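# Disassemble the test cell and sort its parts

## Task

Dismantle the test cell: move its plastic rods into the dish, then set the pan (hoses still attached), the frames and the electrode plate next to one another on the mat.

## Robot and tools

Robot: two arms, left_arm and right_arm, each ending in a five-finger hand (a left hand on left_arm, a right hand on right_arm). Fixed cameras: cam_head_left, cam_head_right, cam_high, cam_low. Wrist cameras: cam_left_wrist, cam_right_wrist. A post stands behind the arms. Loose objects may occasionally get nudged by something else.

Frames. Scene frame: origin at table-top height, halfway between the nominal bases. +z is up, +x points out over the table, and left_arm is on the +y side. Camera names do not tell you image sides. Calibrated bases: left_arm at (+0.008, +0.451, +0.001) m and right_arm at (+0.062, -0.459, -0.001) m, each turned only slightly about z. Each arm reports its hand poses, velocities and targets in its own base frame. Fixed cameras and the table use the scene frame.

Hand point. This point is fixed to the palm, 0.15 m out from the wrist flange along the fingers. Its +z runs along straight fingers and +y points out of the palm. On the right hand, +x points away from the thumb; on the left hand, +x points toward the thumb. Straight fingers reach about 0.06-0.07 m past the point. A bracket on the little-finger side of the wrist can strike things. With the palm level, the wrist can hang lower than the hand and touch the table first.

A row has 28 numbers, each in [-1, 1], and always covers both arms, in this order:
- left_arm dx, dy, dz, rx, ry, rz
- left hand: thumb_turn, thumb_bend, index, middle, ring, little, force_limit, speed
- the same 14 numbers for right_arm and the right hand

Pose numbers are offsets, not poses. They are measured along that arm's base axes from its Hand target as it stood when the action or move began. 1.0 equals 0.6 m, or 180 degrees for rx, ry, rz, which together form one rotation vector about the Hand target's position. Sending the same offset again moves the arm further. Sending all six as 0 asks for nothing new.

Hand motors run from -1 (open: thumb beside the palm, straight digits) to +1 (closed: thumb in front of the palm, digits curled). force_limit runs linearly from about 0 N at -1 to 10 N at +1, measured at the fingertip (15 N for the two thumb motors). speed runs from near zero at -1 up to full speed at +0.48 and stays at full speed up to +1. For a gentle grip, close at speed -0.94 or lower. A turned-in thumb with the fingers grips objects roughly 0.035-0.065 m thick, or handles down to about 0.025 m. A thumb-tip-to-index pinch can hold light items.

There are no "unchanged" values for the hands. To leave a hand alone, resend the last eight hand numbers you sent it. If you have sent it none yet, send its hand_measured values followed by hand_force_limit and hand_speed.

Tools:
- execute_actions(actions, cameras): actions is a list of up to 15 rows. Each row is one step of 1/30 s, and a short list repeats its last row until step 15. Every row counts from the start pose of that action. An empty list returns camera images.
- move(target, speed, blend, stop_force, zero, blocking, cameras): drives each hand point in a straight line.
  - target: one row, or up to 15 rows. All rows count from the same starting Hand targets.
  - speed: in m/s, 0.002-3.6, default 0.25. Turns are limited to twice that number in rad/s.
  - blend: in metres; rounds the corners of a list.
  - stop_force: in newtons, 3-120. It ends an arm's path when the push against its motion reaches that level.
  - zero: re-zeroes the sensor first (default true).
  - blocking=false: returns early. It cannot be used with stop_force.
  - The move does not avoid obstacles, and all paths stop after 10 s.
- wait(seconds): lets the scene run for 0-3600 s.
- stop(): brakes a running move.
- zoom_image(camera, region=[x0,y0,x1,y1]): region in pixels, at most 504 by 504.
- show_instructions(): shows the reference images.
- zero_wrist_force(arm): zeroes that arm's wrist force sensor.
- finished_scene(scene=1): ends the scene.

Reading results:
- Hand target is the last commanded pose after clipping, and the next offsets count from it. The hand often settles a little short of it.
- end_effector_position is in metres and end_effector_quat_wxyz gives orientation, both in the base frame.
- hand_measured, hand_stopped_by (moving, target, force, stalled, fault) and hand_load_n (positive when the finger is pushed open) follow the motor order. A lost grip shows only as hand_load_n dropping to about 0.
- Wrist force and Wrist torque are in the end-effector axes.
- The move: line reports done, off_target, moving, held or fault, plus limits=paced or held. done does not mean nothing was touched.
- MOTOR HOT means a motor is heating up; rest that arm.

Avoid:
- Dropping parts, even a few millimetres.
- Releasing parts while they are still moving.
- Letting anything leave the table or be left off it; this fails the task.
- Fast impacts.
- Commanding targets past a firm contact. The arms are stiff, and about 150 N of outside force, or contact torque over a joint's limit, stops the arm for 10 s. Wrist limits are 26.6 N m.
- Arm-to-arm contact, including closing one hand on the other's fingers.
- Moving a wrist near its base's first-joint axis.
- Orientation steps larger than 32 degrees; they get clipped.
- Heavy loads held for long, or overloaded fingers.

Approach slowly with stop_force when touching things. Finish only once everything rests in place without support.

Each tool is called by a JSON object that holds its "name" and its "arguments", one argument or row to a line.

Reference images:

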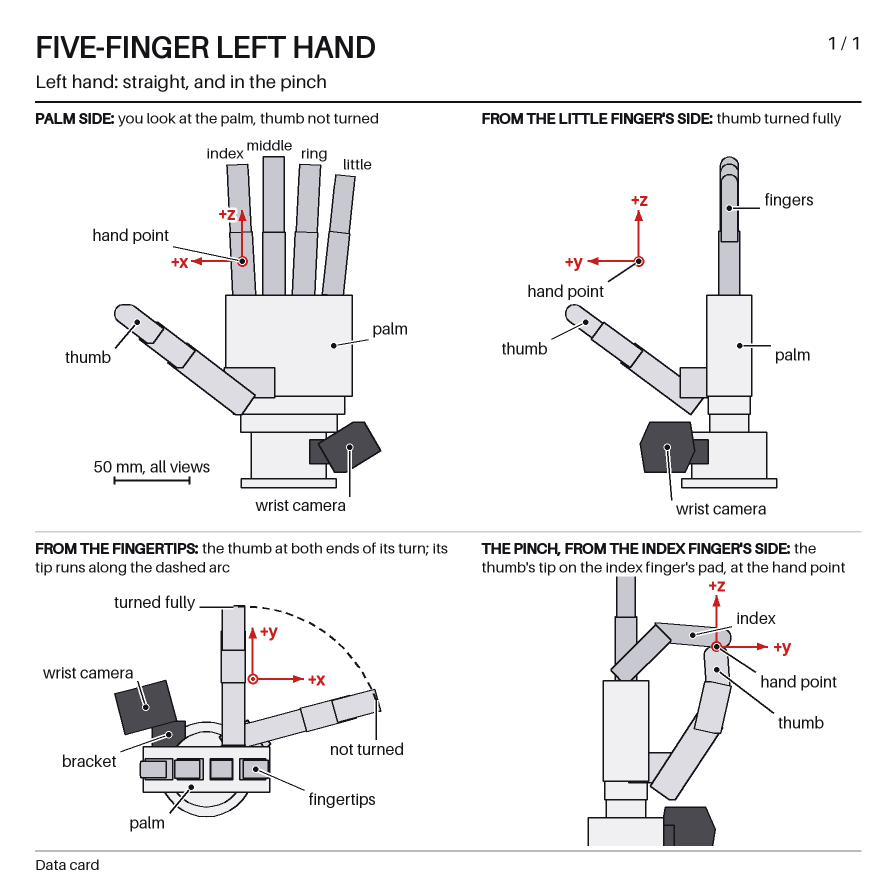

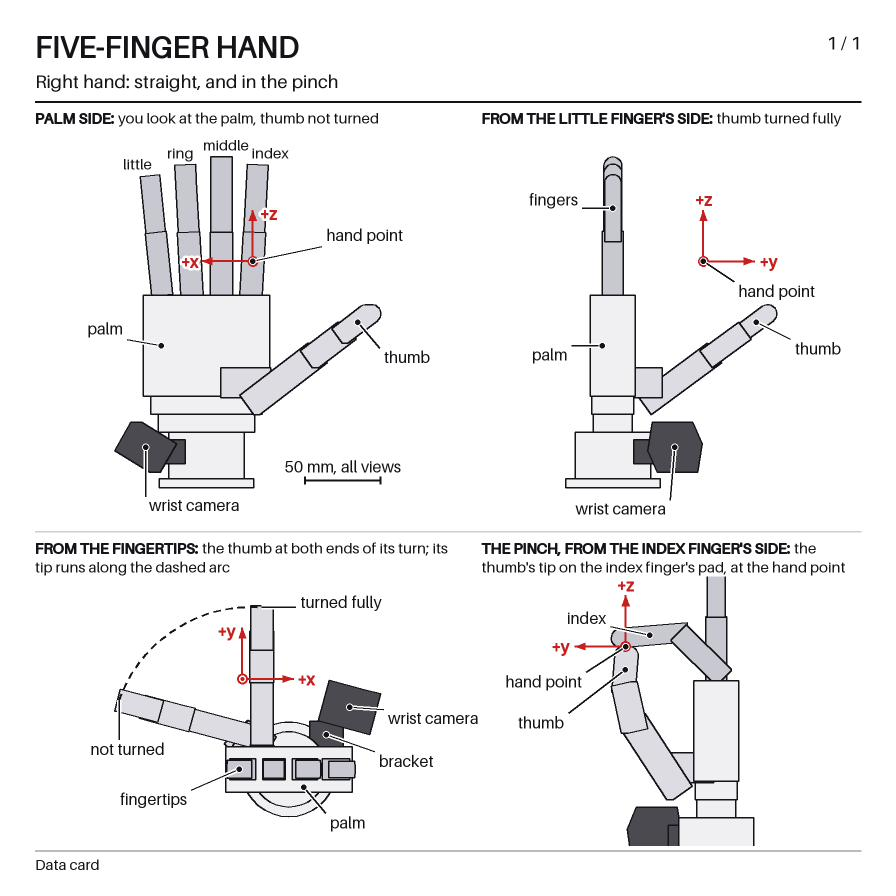

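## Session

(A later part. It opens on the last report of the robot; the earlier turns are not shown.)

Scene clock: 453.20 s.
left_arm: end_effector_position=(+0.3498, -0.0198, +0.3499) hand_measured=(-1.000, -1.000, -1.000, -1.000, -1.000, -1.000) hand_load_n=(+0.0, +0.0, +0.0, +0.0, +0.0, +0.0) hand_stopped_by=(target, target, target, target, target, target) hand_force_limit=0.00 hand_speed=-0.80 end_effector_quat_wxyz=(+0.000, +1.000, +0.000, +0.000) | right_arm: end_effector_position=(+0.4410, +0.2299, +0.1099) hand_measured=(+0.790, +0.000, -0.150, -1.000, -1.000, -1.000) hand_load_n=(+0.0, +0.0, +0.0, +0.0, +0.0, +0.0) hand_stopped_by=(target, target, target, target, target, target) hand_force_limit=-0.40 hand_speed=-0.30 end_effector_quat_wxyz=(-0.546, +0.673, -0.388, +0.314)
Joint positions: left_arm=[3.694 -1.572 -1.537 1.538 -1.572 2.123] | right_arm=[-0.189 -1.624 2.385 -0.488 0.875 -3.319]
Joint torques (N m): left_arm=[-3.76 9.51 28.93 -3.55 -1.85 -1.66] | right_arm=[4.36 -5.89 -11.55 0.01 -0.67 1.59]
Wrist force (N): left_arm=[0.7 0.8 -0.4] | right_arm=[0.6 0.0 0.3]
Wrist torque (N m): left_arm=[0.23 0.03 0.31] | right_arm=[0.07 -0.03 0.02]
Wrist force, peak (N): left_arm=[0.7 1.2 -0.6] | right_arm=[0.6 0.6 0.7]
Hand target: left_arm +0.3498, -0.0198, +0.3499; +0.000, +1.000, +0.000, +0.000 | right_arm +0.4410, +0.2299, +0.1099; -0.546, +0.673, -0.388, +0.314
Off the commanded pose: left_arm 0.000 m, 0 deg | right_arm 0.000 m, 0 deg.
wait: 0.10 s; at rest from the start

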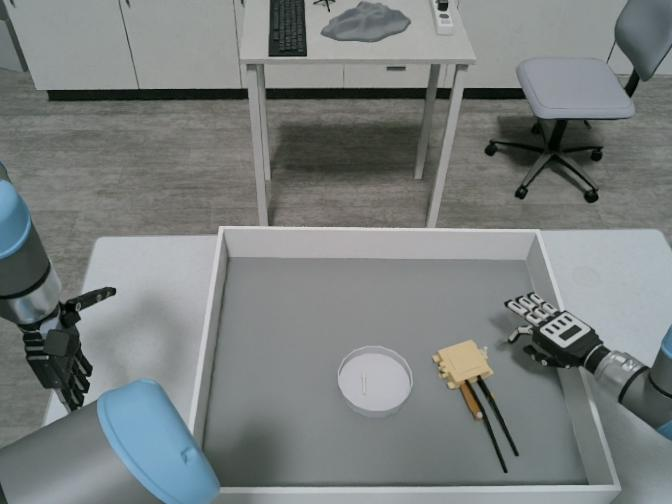

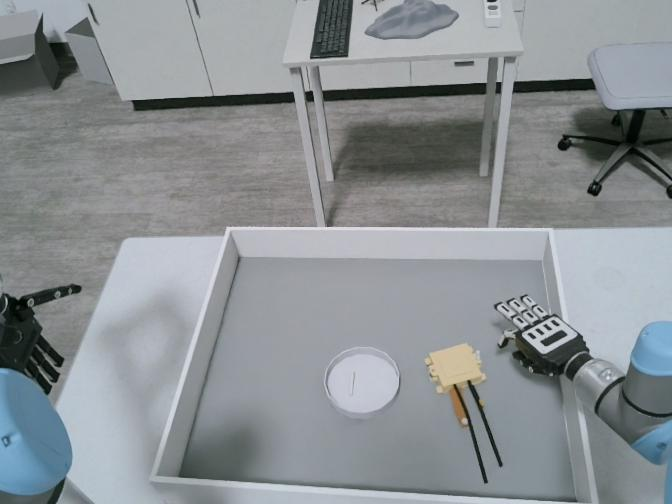

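{"name": "move", "arguments": {
  "target": [0,0,0,0,0,0,-1,-1,-1,-1,-1,-1,0,-0.8, 0.0338,0.0795,-0.0167,0,0,0,0.79,0,-0.15,-1,-1,-1,-0.4,-0.3],
  "speed": 0.1,
  "cameras": ["cam_right_wrist","cam_head_left","cam_head_right","cam_high"]
}}

{"name": "zoom_image", "arguments": {
  "camera": "cam_head_left",
  "region": [420, 280, 560, 420]
}}

{"name": "zoom_image", "arguments": {
  "camera": "cam_head_right",
  "region": [410, 280, 550, 420]
}}

{"name": "zoom_image", "arguments": {
  "camera": "cam_right_wrist",
  "region": [270, 130, 520, 380]
}}

Scene clock: 469.70 s.
left_arm: end_effector_position=(+0.3498, -0.0198, +0.3499) hand_measured=(-1.000, -1.000, -1.000, -1.000, -1.000, -1.000) hand_load_n=(+0.0, +0.0, +0.0, -0.5, +0.0, +0.0) hand_stopped_by=(target, target, target, target, target, target) hand_force_limit=0.00 hand_speed=-0.80 end_effector_quat_wxyz=(+0.000, +1.000, +0.000, +0.000) | right_arm: end_effector_position=(+0.4613, +0.2776, +0.0999) hand_measured=(+0.790, +0.000, -0.150, -1.000, -1.000, -1.000) hand_load_n=(+0.0, +0.0, +0.0, +0.0, +0.0, +0.0) hand_stopped_by=(target, target, target, target, target, target) hand_force_limit=-0.40 hand_speed=-0.30 end_effector_quat_wxyz=(-0.546, +0.673, -0.388, +0.314)
Joint positions: left_arm=[3.694 -1.572 -1.537 1.538 -1.572 2.123] | right_arm=[0.004 -1.513 2.306 -0.554 1.063 -3.259]
Joint torques (N m): left_arm=[-4.12 10.66 29.21 -3.47 -1.71 -1.59] | right_arm=[6.81 -23.49 -5.68 -0.13 -0.31 -0.94]
Wrist force (N): left_arm=[0.3 0.8 -0.3] | right_arm=[0.0 0.8 0.4]
Wrist torque (N m): left_arm=[0.24 0.08 0.28] | right_arm=[0.15 0.08 -0.04]
Wrist force, peak (N): left_arm=[0.7 1.3 -0.5] | right_arm=[-0.2 0.9 1.1]
Hand target: left_arm +0.3498, -0.0198, +0.3499; +0.000, +1.000, +0.000, +0.000 | right_arm +0.4612, +0.2776, +0.0998; -0.546, +0.673, -0.388, +0.314
Off the commanded pose: left_arm 0.000 m, 0 deg | right_arm 0.000 m, 0 deg.
move: done
cam_right_wrist: T_world_to_cam=[[-0.06221, -0.33879, -0.9388, 0.21602], [-0.90878, 0.4081, -0.08705, 0.30559], [0.41262, 0.84775, -0.33328, -0.277]] pos_world=[0.40545, 0.1833, 0.13708]
Images, in order (width x height): cam_head_left 672x504, cam_head_right 672x504, cam_high 672x504, cam_right_wrist 672x504.

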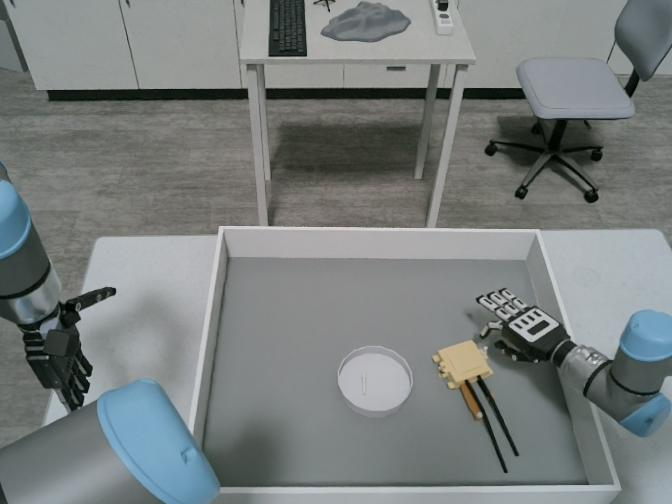

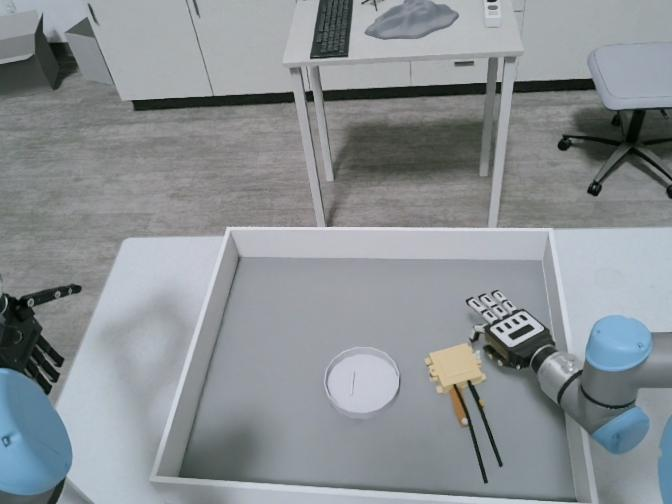

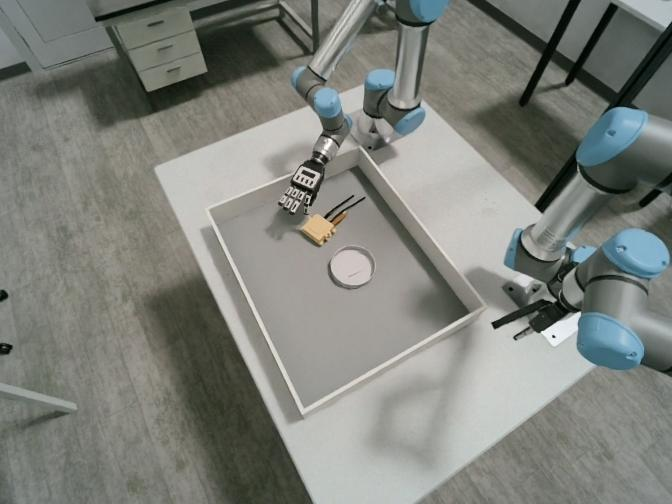

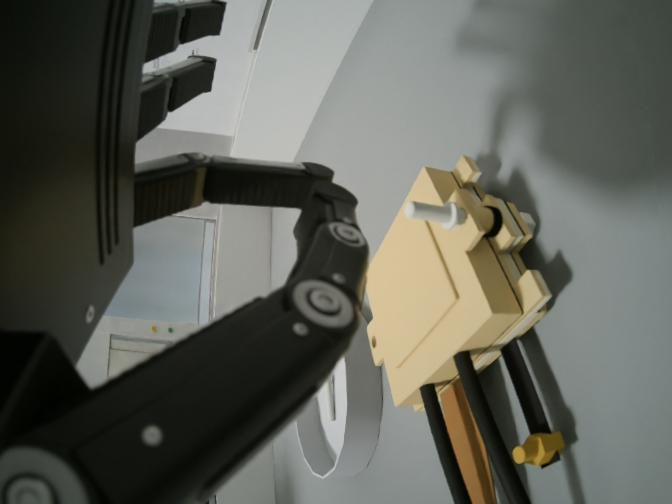

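Scaled by 3.600 from the camera's image (finer frame: 960x720).

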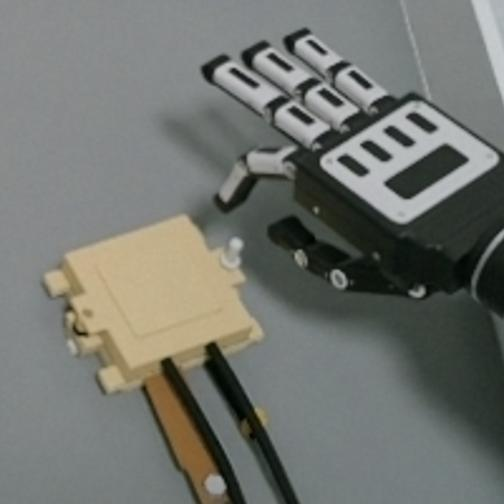

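Scaled by 3.600 from the camera's image (finer frame: 960x720).

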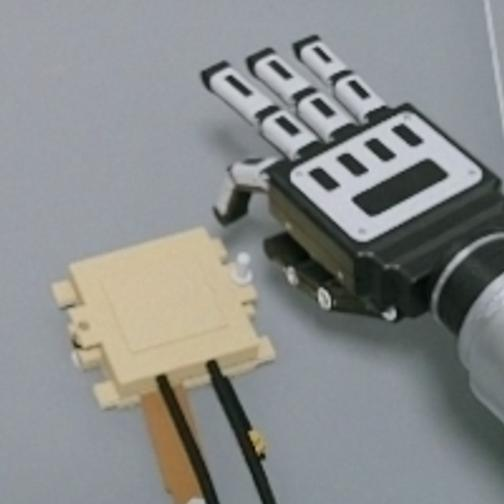

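Scaled by 2.016 from the camera's image (finer frame: 960x720).

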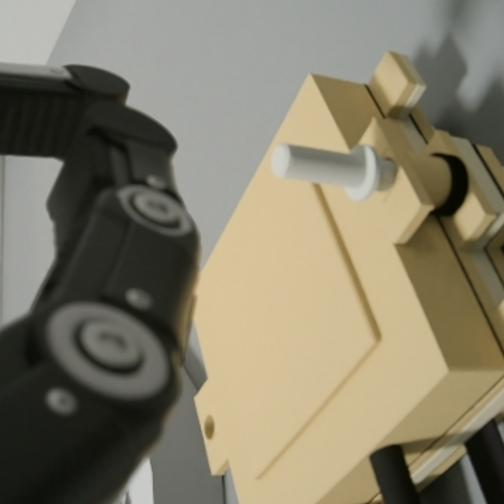

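{"name": "move", "arguments": {
  "target": [0,0,0,0,0,0,-1,-1,-1,-1,-1,-1,0,-0.8, 0,0.001,-0.055,0,0,0,0.79,0,-0.15,-1,-1,-1,-0.4,-0.3],
  "speed": 0.05,
  "stop_force": 6,
  "cameras": ["cam_right_wrist","cam_head_left","cam_head_right"]
}}

{"name": "zoom_image", "arguments": {
  "camera": "cam_head_left",
  "region": [440, 300, 540, 400]
}}

{"name": "zoom_image", "arguments": {
  "camera": "cam_head_right",
  "region": [430, 300, 530, 400]
}}

{"name": "zoom_image", "arguments": {
  "camera": "cam_right_wrist",
  "region": [250, 100, 450, 300]
}}

Scene clock: 494.63 s.
left_arm: end_effector_position=(+0.3498, -0.0198, +0.3499) hand_measured=(-1.000, -1.000, -1.000, -1.000, -1.000, -1.000) hand_load_n=(+0.0, +0.0, +0.0, +0.0, +0.0, +0.0) hand_stopped_by=(target, target, target, target, target, target) hand_force_limit=0.00 hand_speed=-0.80 end_effector_quat_wxyz=(+0.000, +1.000, +0.000, +0.000) | right_arm: end_effector_position=(+0.4612, +0.2782, +0.0668) hand_measured=(+0.790, +0.000, -0.150, -1.000, -1.000, -1.000) hand_load_n=(+0.0, +0.0, +0.0, +0.0, +0.0, +0.0) hand_stopped_by=(target, target, target, target, target, target) hand_force_limit=-0.40 hand_speed=-0.30 end_effector_quat_wxyz=(-0.546, +0.673, -0.388, +0.314)
Joint positions: left_arm=[3.694 -1.572 -1.537 1.538 -1.572 2.123] | right_arm=[0.007 -1.432 2.34 -0.669 1.065 -3.259]
Joint torques (N m): left_arm=[-4.37 9.52 28.19 -3.42 -1.78 -1.59] | right_arm=[-0.06 -32.71 -25.59 -2.09 -0.01 0.33]
Wrist force (N): left_arm=[0.3 0.7 -0.5] | right_arm=[0.0 0.5 0.4]
Wrist torque (N m): left_arm=[0.23 0.09 0.28] | right_arm=[0.13 0.07 -0.07]
Wrist force, peak (N): left_arm=[0.9 1.2 -0.5] | right_arm=[0.0 1.1 0.5]
Hand target: left_arm +0.3498, -0.0198, +0.3499; +0.000, +1.000, +0.000, +0.000 | right_arm +0.4612, +0.2782, +0.0668; -0.546, +0.673, -0.388, +0.314
Off the commanded pose: left_arm 0.000 m, 0 deg | right_arm 0.000 m, 0 deg.
move: done
cam_right_wrist: T_world_to_cam=[[-0.06223, -0.33882, -0.93879, 0.18528], [-0.90876, 0.40813, -0.08706, 0.30233], [0.41265, 0.84772, -0.3333, -0.28856]] pos_world=[0.40535, 0.184, 0.10408]
Images, in order (width x height): cam_head_left 672x504, cam_head_right 672x504, cam_right_wrist 672x504.

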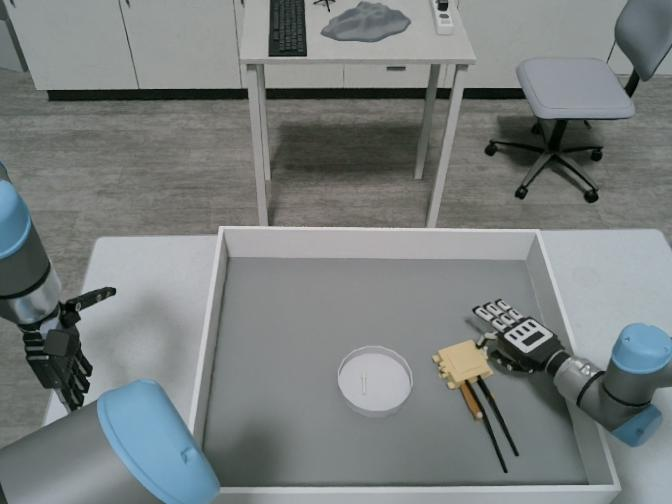

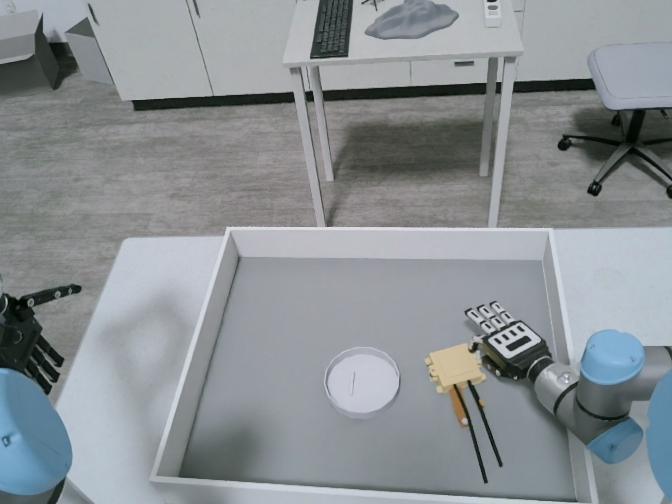

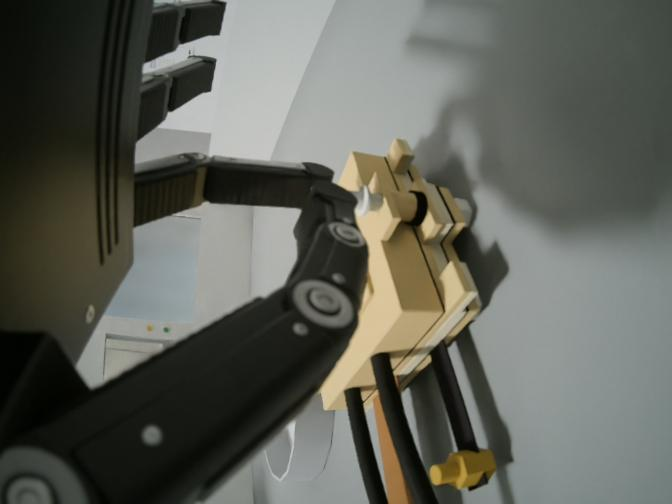

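Scaled by 5.040 from the camera's image (finer frame: 960x720).

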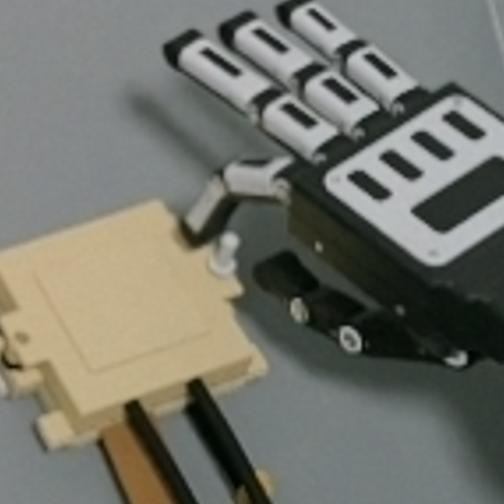

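Scaled by 5.040 from the camera's image (finer frame: 960x720).

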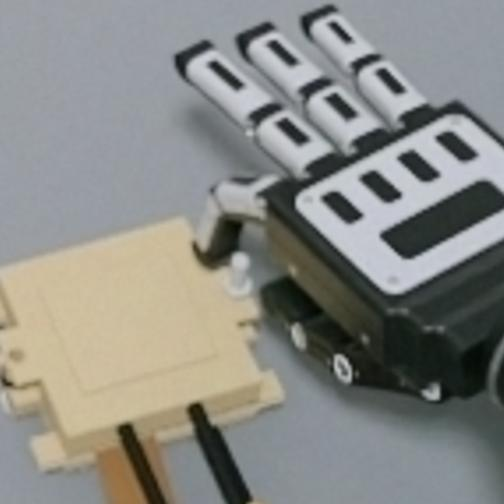

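Scaled by 2.520 from the camera's image (finer frame: 960x720).

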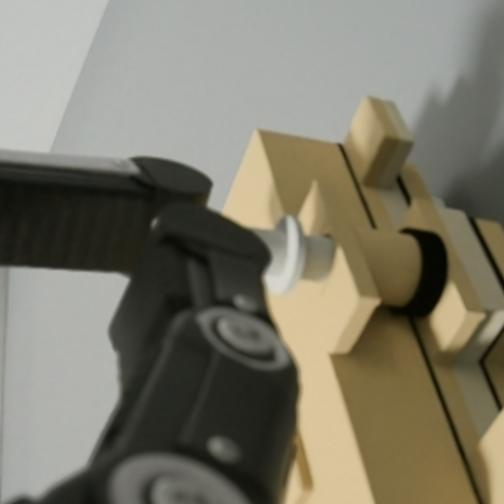

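{"name": "move", "arguments": {
  "target": [0,0,0,0,0,0,-1,-1,-1,-1,-1,-1,0,-0.8, 0.0058,0.0033,0,0,0,0,0.79,0,-0.15,-1,-1,-1,-0.4,-0.3],
  "speed": 0.03,
  "stop_force": 5
}}

{"name": "move", "arguments": {
  "target": [0,0,0,0,0,0,-1,-1,-1,-1,-1,-1,0,-0.8, 0,0,0,0,0,0,0.79,0,0.25,-1,-1,-1,-0.3,-0.93],
  "cameras": ["cam_right_wrist","cam_head_left","cam_head_right"]
}}

{"name": "zoom_image", "arguments": {
  "camera": "cam_head_left",
  "region": [440, 300, 540, 400]
}}

{"name": "zoom_image", "arguments": {
  "camera": "cam_head_right",
  "region": [430, 300, 530, 400]
}}

{"name": "zoom_image", "arguments": {
  "camera": "cam_right_wrist",
  "region": [250, 100, 450, 300]
}}

Scene clock: 515.83 s.
left_arm: end_effector_position=(+0.3498, -0.0198, +0.3499) hand_measured=(-1.000, -1.000, -1.000, -1.000, -1.000, -1.000) hand_load_n=(+0.0, +0.0, +0.0, +0.0, +0.0, +0.0) hand_stopped_by=(target, target, target, target, target, target) hand_force_limit=0.00 hand_speed=-0.80 end_effector_quat_wxyz=(+0.000, +1.000, +0.000, +0.000) | right_arm: end_effector_position=(+0.4647, +0.2802, +0.0668) hand_measured=(+0.790, +0.000, -0.150, -1.000, -1.000, -1.000) hand_load_n=(+0.0, +0.0, +0.0, +0.0, +0.0, +0.0) hand_stopped_by=(target, target, target, target, target, target) hand_force_limit=-0.40 hand_speed=-0.30 end_effector_quat_wxyz=(-0.546, +0.673, -0.388, +0.314)
Joint positions: left_arm=[3.694 -1.572 -1.537 1.538 -1.572 2.123] | right_arm=[0.014 -1.424 2.329 -0.667 1.072 -3.257]
Joint torques (N m): left_arm=[-4.31 10.32 28.61 -3.36 -1.74 -1.55] | right_arm=[-6.45 -33.53 -1.88 -1.43 -1.99 -1.28]
Wrist force (N): left_arm=[0.5 0.9 -0.5] | right_arm=[-0.4 0.4 0.7]
Wrist torque (N m): left_arm=[0.27 0.04 0.29] | right_arm=[0.09 0.11 -0.10]
Wrist force, peak (N): left_arm=[1.2 1.0 -0.6] | right_arm=[0.1 0.8 0.8]
Hand target: left_arm +0.3498, -0.0198, +0.3499; +0.000, +1.000, +0.000, +0.000 | right_arm +0.4647, +0.2802, +0.0668; -0.546, +0.673, -0.388, +0.314
Off the commanded pose: left_arm 0.000 m, 0 deg | right_arm 0.000 m, 0 deg.
move: done

Scene clock: 517.57 s.
left_arm: end_effector_position=(+0.3498, -0.0198, +0.3499) hand_measured=(-1.000, -1.000, -1.000, -1.000, -1.000, -1.000) hand_load_n=(+0.0, +0.0, +0.0, +0.0, +0.0, -0.5) hand_stopped_by=(target, target, target, target, target, target) hand_force_limit=0.00 hand_speed=-0.80 end_effector_quat_wxyz=(+0.000, +1.000, +0.000, +0.000) | right_arm: end_effector_position=(+0.4647, +0.2802, +0.0668) hand_measured=(+0.790, +0.000, +0.136, -1.000, -1.000, -1.000) hand_load_n=(+0.0, +0.5, +4.5, +0.0, +0.0, +0.0) hand_stopped_by=(target, target, force, target, target, target) hand_force_limit=-0.30 hand_speed=-0.93 end_effector_quat_wxyz=(-0.546, +0.673, -0.388, +0.314)
Joint positions: left_arm=[3.694 -1.572 -1.537 1.538 -1.572 2.123] | right_arm=[0.014 -1.424 2.329 -0.668 1.072 -3.257]
Joint torques (N m): left_arm=[-4.49 10.48 28.23 -3.48 -1.79 -1.69] | right_arm=[-7.06 -32.77 -2.1 -1.86 -2.02 -1.21]
Wrist force (N): left_arm=[0.8 0.9 -0.5] | right_arm=[-0.1 -0.4 1.0]
Wrist torque (N m): left_arm=[0.26 0.01 0.31] | right_arm=[0.03 0.06 -0.10]
Wrist force, peak (N): left_arm=[0.8 1.2 -0.6] | right_arm=[-0.1 -0.6 1.1]
Hand target: left_arm +0.3498, -0.0198, +0.3499; +0.000, +1.000, +0.000, +0.000 | right_arm +0.4647, +0.2802, +0.0668; -0.546, +0.673, -0.388, +0.314
Off the commanded pose: left_arm 0.000 m, 0 deg | right_arm 0.000 m, 0 deg.
move: done
cam_right_wrist: T_world_to_cam=[[-0.06223, -0.33882, -0.93879, 0.18614], [-0.90876, 0.40813, -0.08706, 0.30473], [0.41265, 0.84772, -0.3333, -0.29161]] pos_world=[0.40885, 0.1859, 0.10408]
Images, in order (width x height): cam_head_left 672x504, cam_head_right 672x504, cam_right_wrist 672x504.

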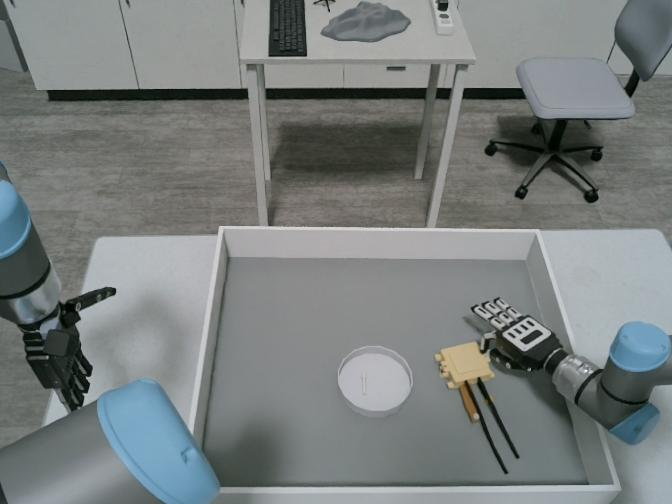

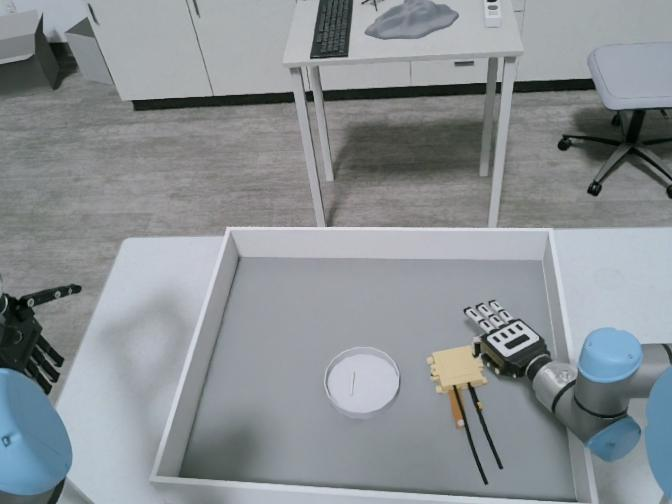

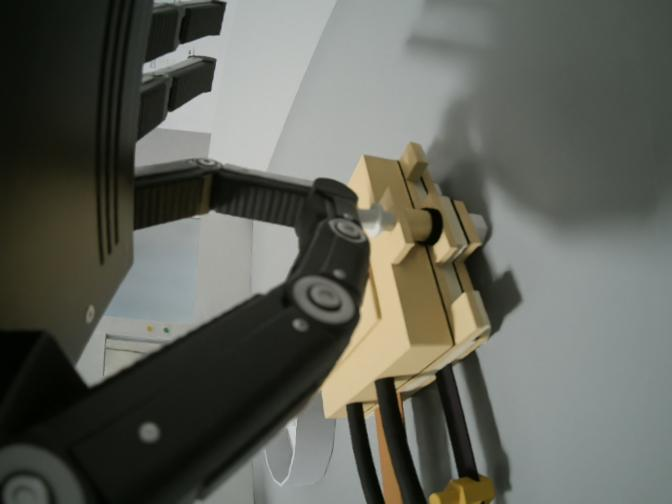

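Scaled by 5.040 from the camera's image (finer frame: 960x720).

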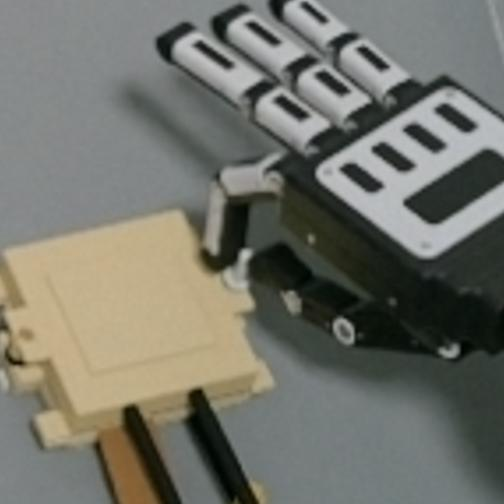

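Scaled by 5.040 from the camera's image (finer frame: 960x720).

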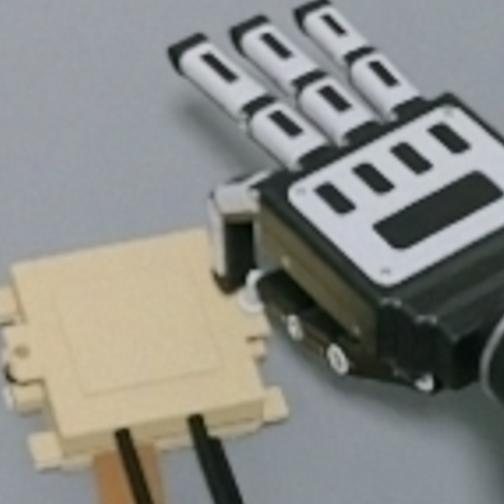

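Scaled by 2.520 from the camera's image (finer frame: 960x720).

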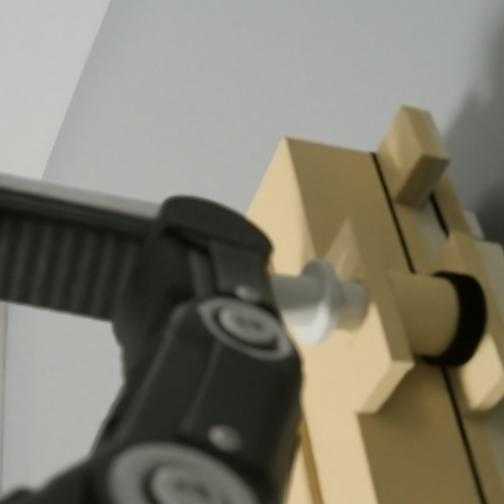

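{"name": "move", "arguments": {
  "target": [0,0,0,0,0,0,-1,-1,-1,-1,-1,-1,0,-0.8, 0,0,0.025,0,0,0,0.79,0,0.25,-1,-1,-1,-0.3,-0.93],
  "speed": 0.03,
  "cameras": ["cam_right_wrist","cam_head_left","cam_head_right"]
}}

{"name": "zoom_image", "arguments": {
  "camera": "cam_head_left",
  "region": [440, 300, 540, 400]
}}

{"name": "zoom_image", "arguments": {
  "camera": "cam_right_wrist",
  "region": [250, 100, 500, 350]
}}

Scene clock: 525.93 s.
left_arm: end_effector_position=(+0.3498, -0.0198, +0.3499) hand_measured=(-1.000, -1.000, -1.000, -1.000, -1.000, -1.000) hand_load_n=(+0.0, +0.0, +0.0, +0.0, +0.0, +0.0) hand_stopped_by=(target, target, target, target, target, target) hand_force_limit=0.00 hand_speed=-0.80 end_effector_quat_wxyz=(+0.000, +1.000, +0.000, +0.000) | right_arm: end_effector_position=(+0.4649, +0.2802, +0.0821) hand_measured=(+0.790, +0.000, +0.136, -1.000, -1.000, -1.000) hand_load_n=(+0.0, +0.0, +3.5, +0.0, +0.0, -0.5) hand_stopped_by=(target, target, force, target, target, target) hand_force_limit=-0.30 hand_speed=-0.93 end_effector_quat_wxyz=(-0.546, +0.673, -0.388, +0.315)
Joint positions: left_arm=[3.694 -1.572 -1.537 1.538 -1.572 2.123] | right_arm=[0.014 -1.461 2.314 -0.616 1.072 -3.257]
Joint torques (N m): left_arm=[-3.96 10.3 27.91 -3.48 -1.69 -1.6] | right_arm=[-5.09 -9.47 -5.28 -2.38 -1.63 1.04]
Wrist force (N): left_arm=[0.7 0.9 -0.5] | right_arm=[-0.1 0.0 0.3]
Wrist torque (N m): left_arm=[0.26 0.02 0.31] | right_arm=[0.08 0.09 -0.10]
Wrist force, peak (N): left_arm=[0.9 1.2 -0.4] | right_arm=[-0.2 0.7 1.1]
Hand target: left_arm +0.3498, -0.0198, +0.3499; +0.000, +1.000, +0.000, +0.000 | right_arm +0.4647, +0.2802, +0.0818; -0.546, +0.673, -0.388, +0.314
Off the commanded pose: left_arm 0.000 m, 0 deg | right_arm 0.000 m, 0 deg.
move: done
cam_right_wrist: T_world_to_cam=[[-0.06181, -0.33881, -0.93882, 0.20015], [-0.90874, 0.4081, -0.08745, 0.30618], [0.41276, 0.84774, -0.33311, -0.28669]] pos_world=[0.40894, 0.1859, 0.11918]
Images, in order (width x height): cam_head_left 672x504, cam_head_right 672x504, cam_right_wrist 672x504.

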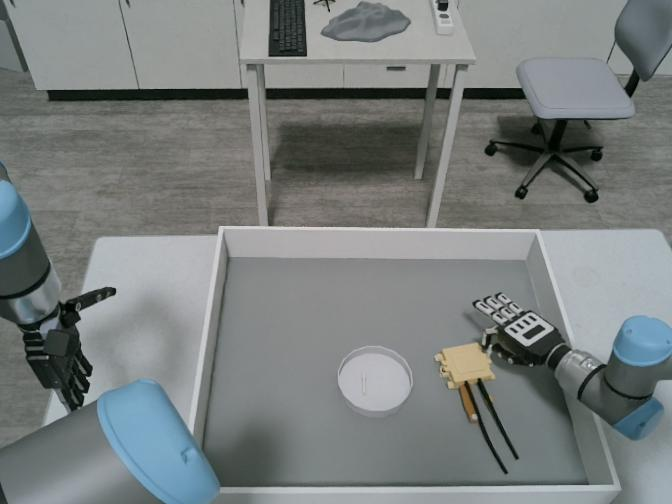

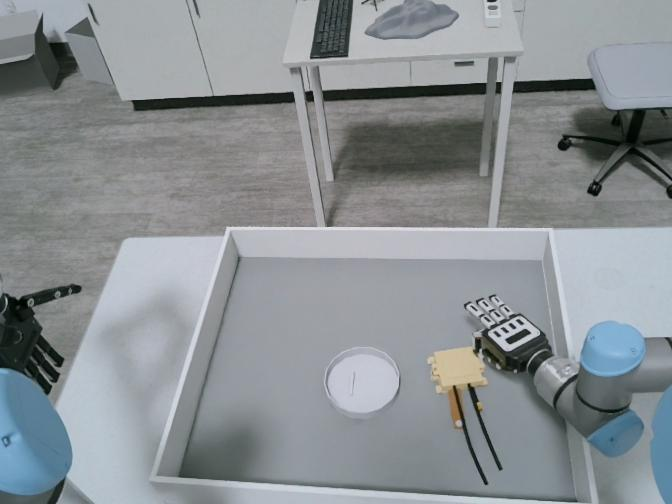

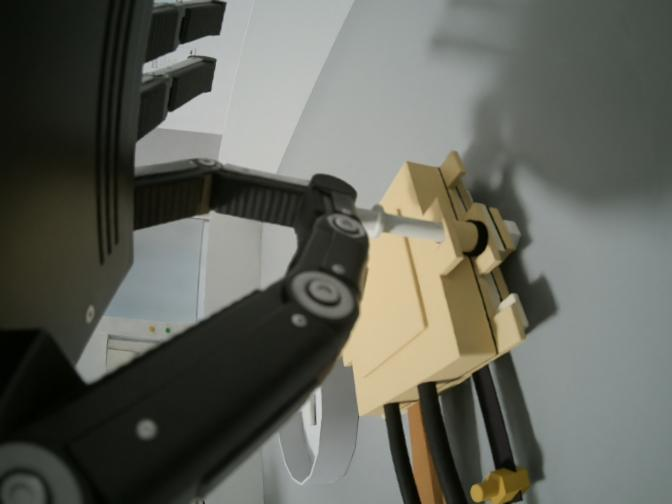

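Scaled by 5.040 from the camera's image (finer frame: 960x720).

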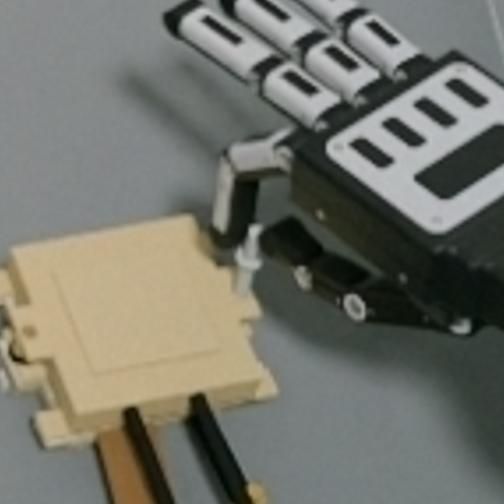

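Scaled by 2.016 from the camera's image (finer frame: 960x720).

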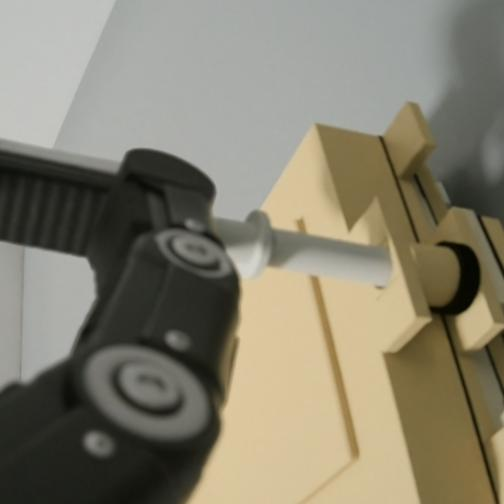

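{"name": "move", "arguments": {
  "target": [
    [0,0,0,0,0,0,-1,-1,-1,-1,-1,-1,0,-0.8, 0,0,0.1,0,0,0,0.79,0,0.25,-1,-1,-1,-0.3,-0.93],
    [0,0,0,0,0,0,-1,-1,-1,-1,-1,-1,0,-0.8, -0.058,0.3,0.083,-0.2995,-0.2432,0.2535,0.79,0,0.25,-1,-1,-1,-0.3,-0.93]
  ],
  "speed": 0.12,
  "blend": 0.01,
  "cameras": ["cam_right_wrist","cam_head_left","cam_head_right","cam_high"]
}}

{"name": "zoom_image", "arguments": {
  "camera": "cam_head_left",
  "region": [310, 280, 510, 430]
}}

{"name": "zoom_image", "arguments": {
  "camera": "cam_head_right",
  "region": [300, 280, 500, 430]
}}

{"name": "zoom_image", "arguments": {
  "camera": "cam_high",
  "region": [280, 180, 400, 300]
}}

Scene clock: 603.10 s.
left_arm: end_effector_position=(+0.3498, -0.0198, +0.3499) hand_measured=(-1.000, -1.000, -1.000, -1.000, -1.000, -1.000) hand_load_n=(+0.0, +0.0, +0.0, +0.0, +0.0, +0.0) hand_stopped_by=(target, target, target, target, target, target) hand_force_limit=0.00 hand_speed=-0.80 end_effector_quat_wxyz=(+0.000, +1.000, +0.000, +0.000) | right_arm: end_effector_position=(+0.4300, +0.4602, +0.1316) hand_measured=(+0.790, +0.000, +0.136, -1.000, -1.000, -1.000) hand_load_n=(+0.0, +0.0, +2.5, +0.0, +0.0, +0.0) hand_stopped_by=(target, target, force, target, target, target) hand_force_limit=-0.30 hand_speed=-0.93 end_effector_quat_wxyz=(-0.369, +0.770, +0.280, +0.439)
Joint positions: left_arm=[3.694 -1.572 -1.537 1.538 -1.572 2.123] | right_arm=[0.474 -1.334 1.93 -0.186 1.035 -4.581]
Joint torques (N m): left_arm=[-3.79 10.38 26.92 -3.71 -1.73 -1.67] | right_arm=[-6.81 -40.71 -6.27 -1.41 -2.04 -0.25]
Wrist force (N): left_arm=[0.5 0.9 -0.7] | right_arm=[0.3 -0.7 1.1]
Wrist torque (N m): left_arm=[0.27 0.05 0.30] | right_arm=[-0.17 -0.02 -0.20]
Wrist force, peak (N): left_arm=[1.0 0.9 -0.7] | right_arm=[0.2 1.8 0.7]
Hand target: left_arm +0.3498, -0.0198, +0.3499; +0.000, +1.000, +0.000, +0.000 | right_arm +0.4299, +0.4602, +0.1316; -0.369, +0.770, +0.280, +0.439
Off the commanded pose: left_arm 0.000 m, 0 deg | right_arm 0.000 m, 0 deg.
move: done
cam_right_wrist: T_world_to_cam=[[0.83747, -0.5419, -0.07067, -0.10184], [-0.4729, -0.6538, -0.59069, 0.57291], [0.27389, 0.5281, -0.8038, -0.13965]] pos_world=[0.39447, 0.39313, 0.21896]
Images, in order (width x height): cam_head_left 672x504, cam_head_right 672x504, cam_high 672x504, cam_right_wrist 672x504.

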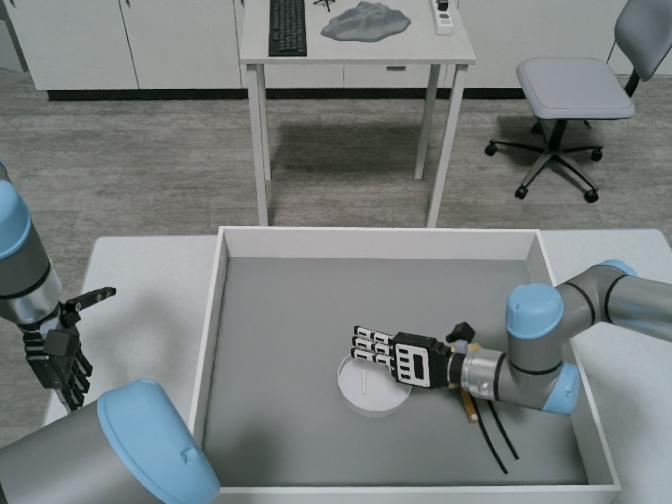

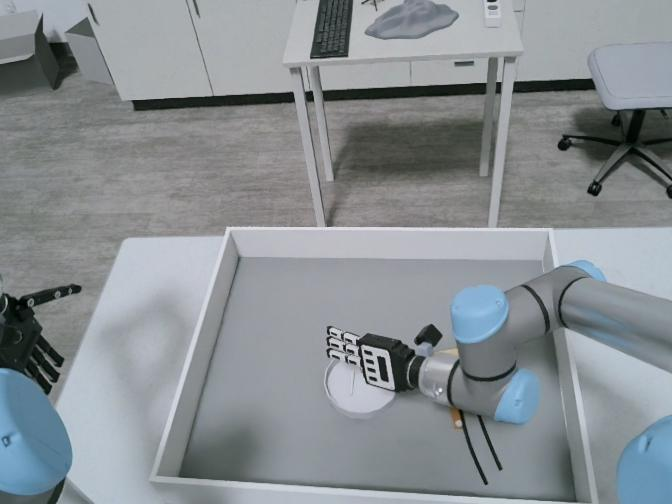

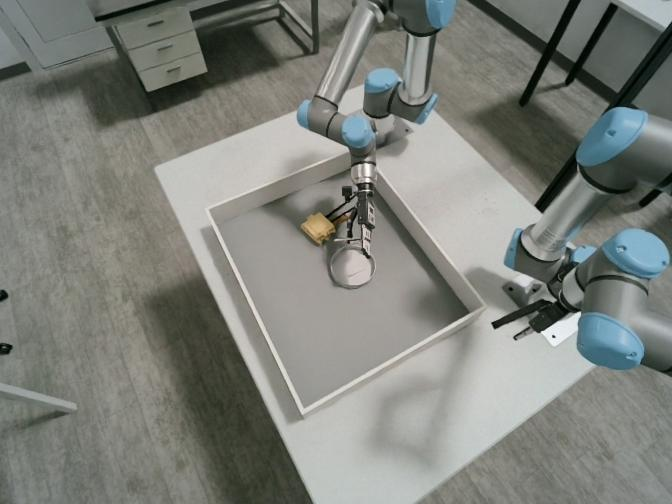

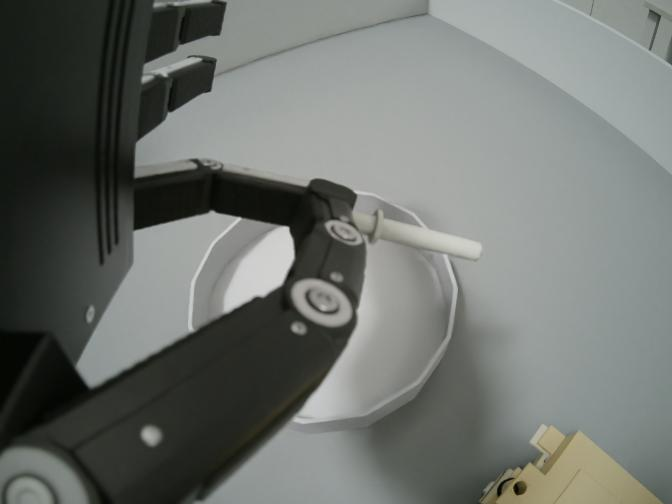

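Scaled by 2.520 from the camera's image (finer frame: 960x720).

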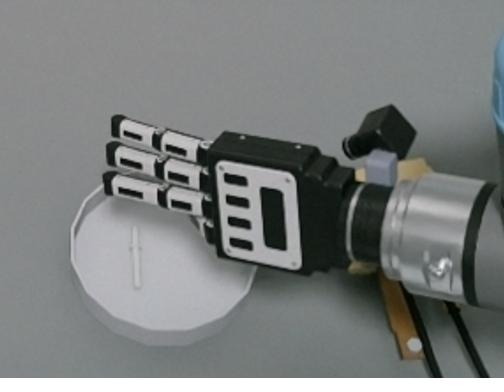

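Scaled by 2.520 from the camera's image (finer frame: 960x720).

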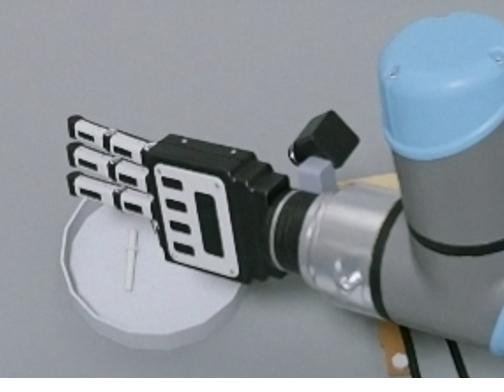

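Scaled by 4.200 from the camera's image (finer frame: 960x720).

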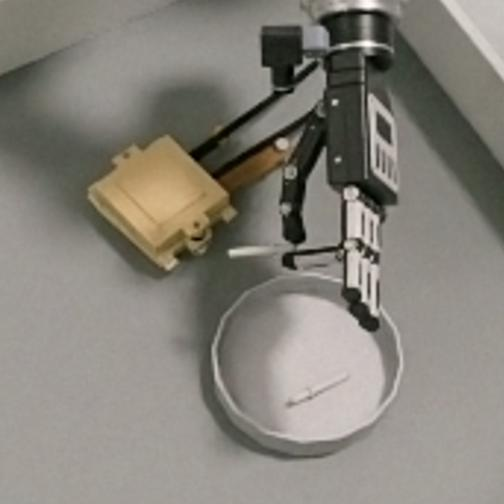

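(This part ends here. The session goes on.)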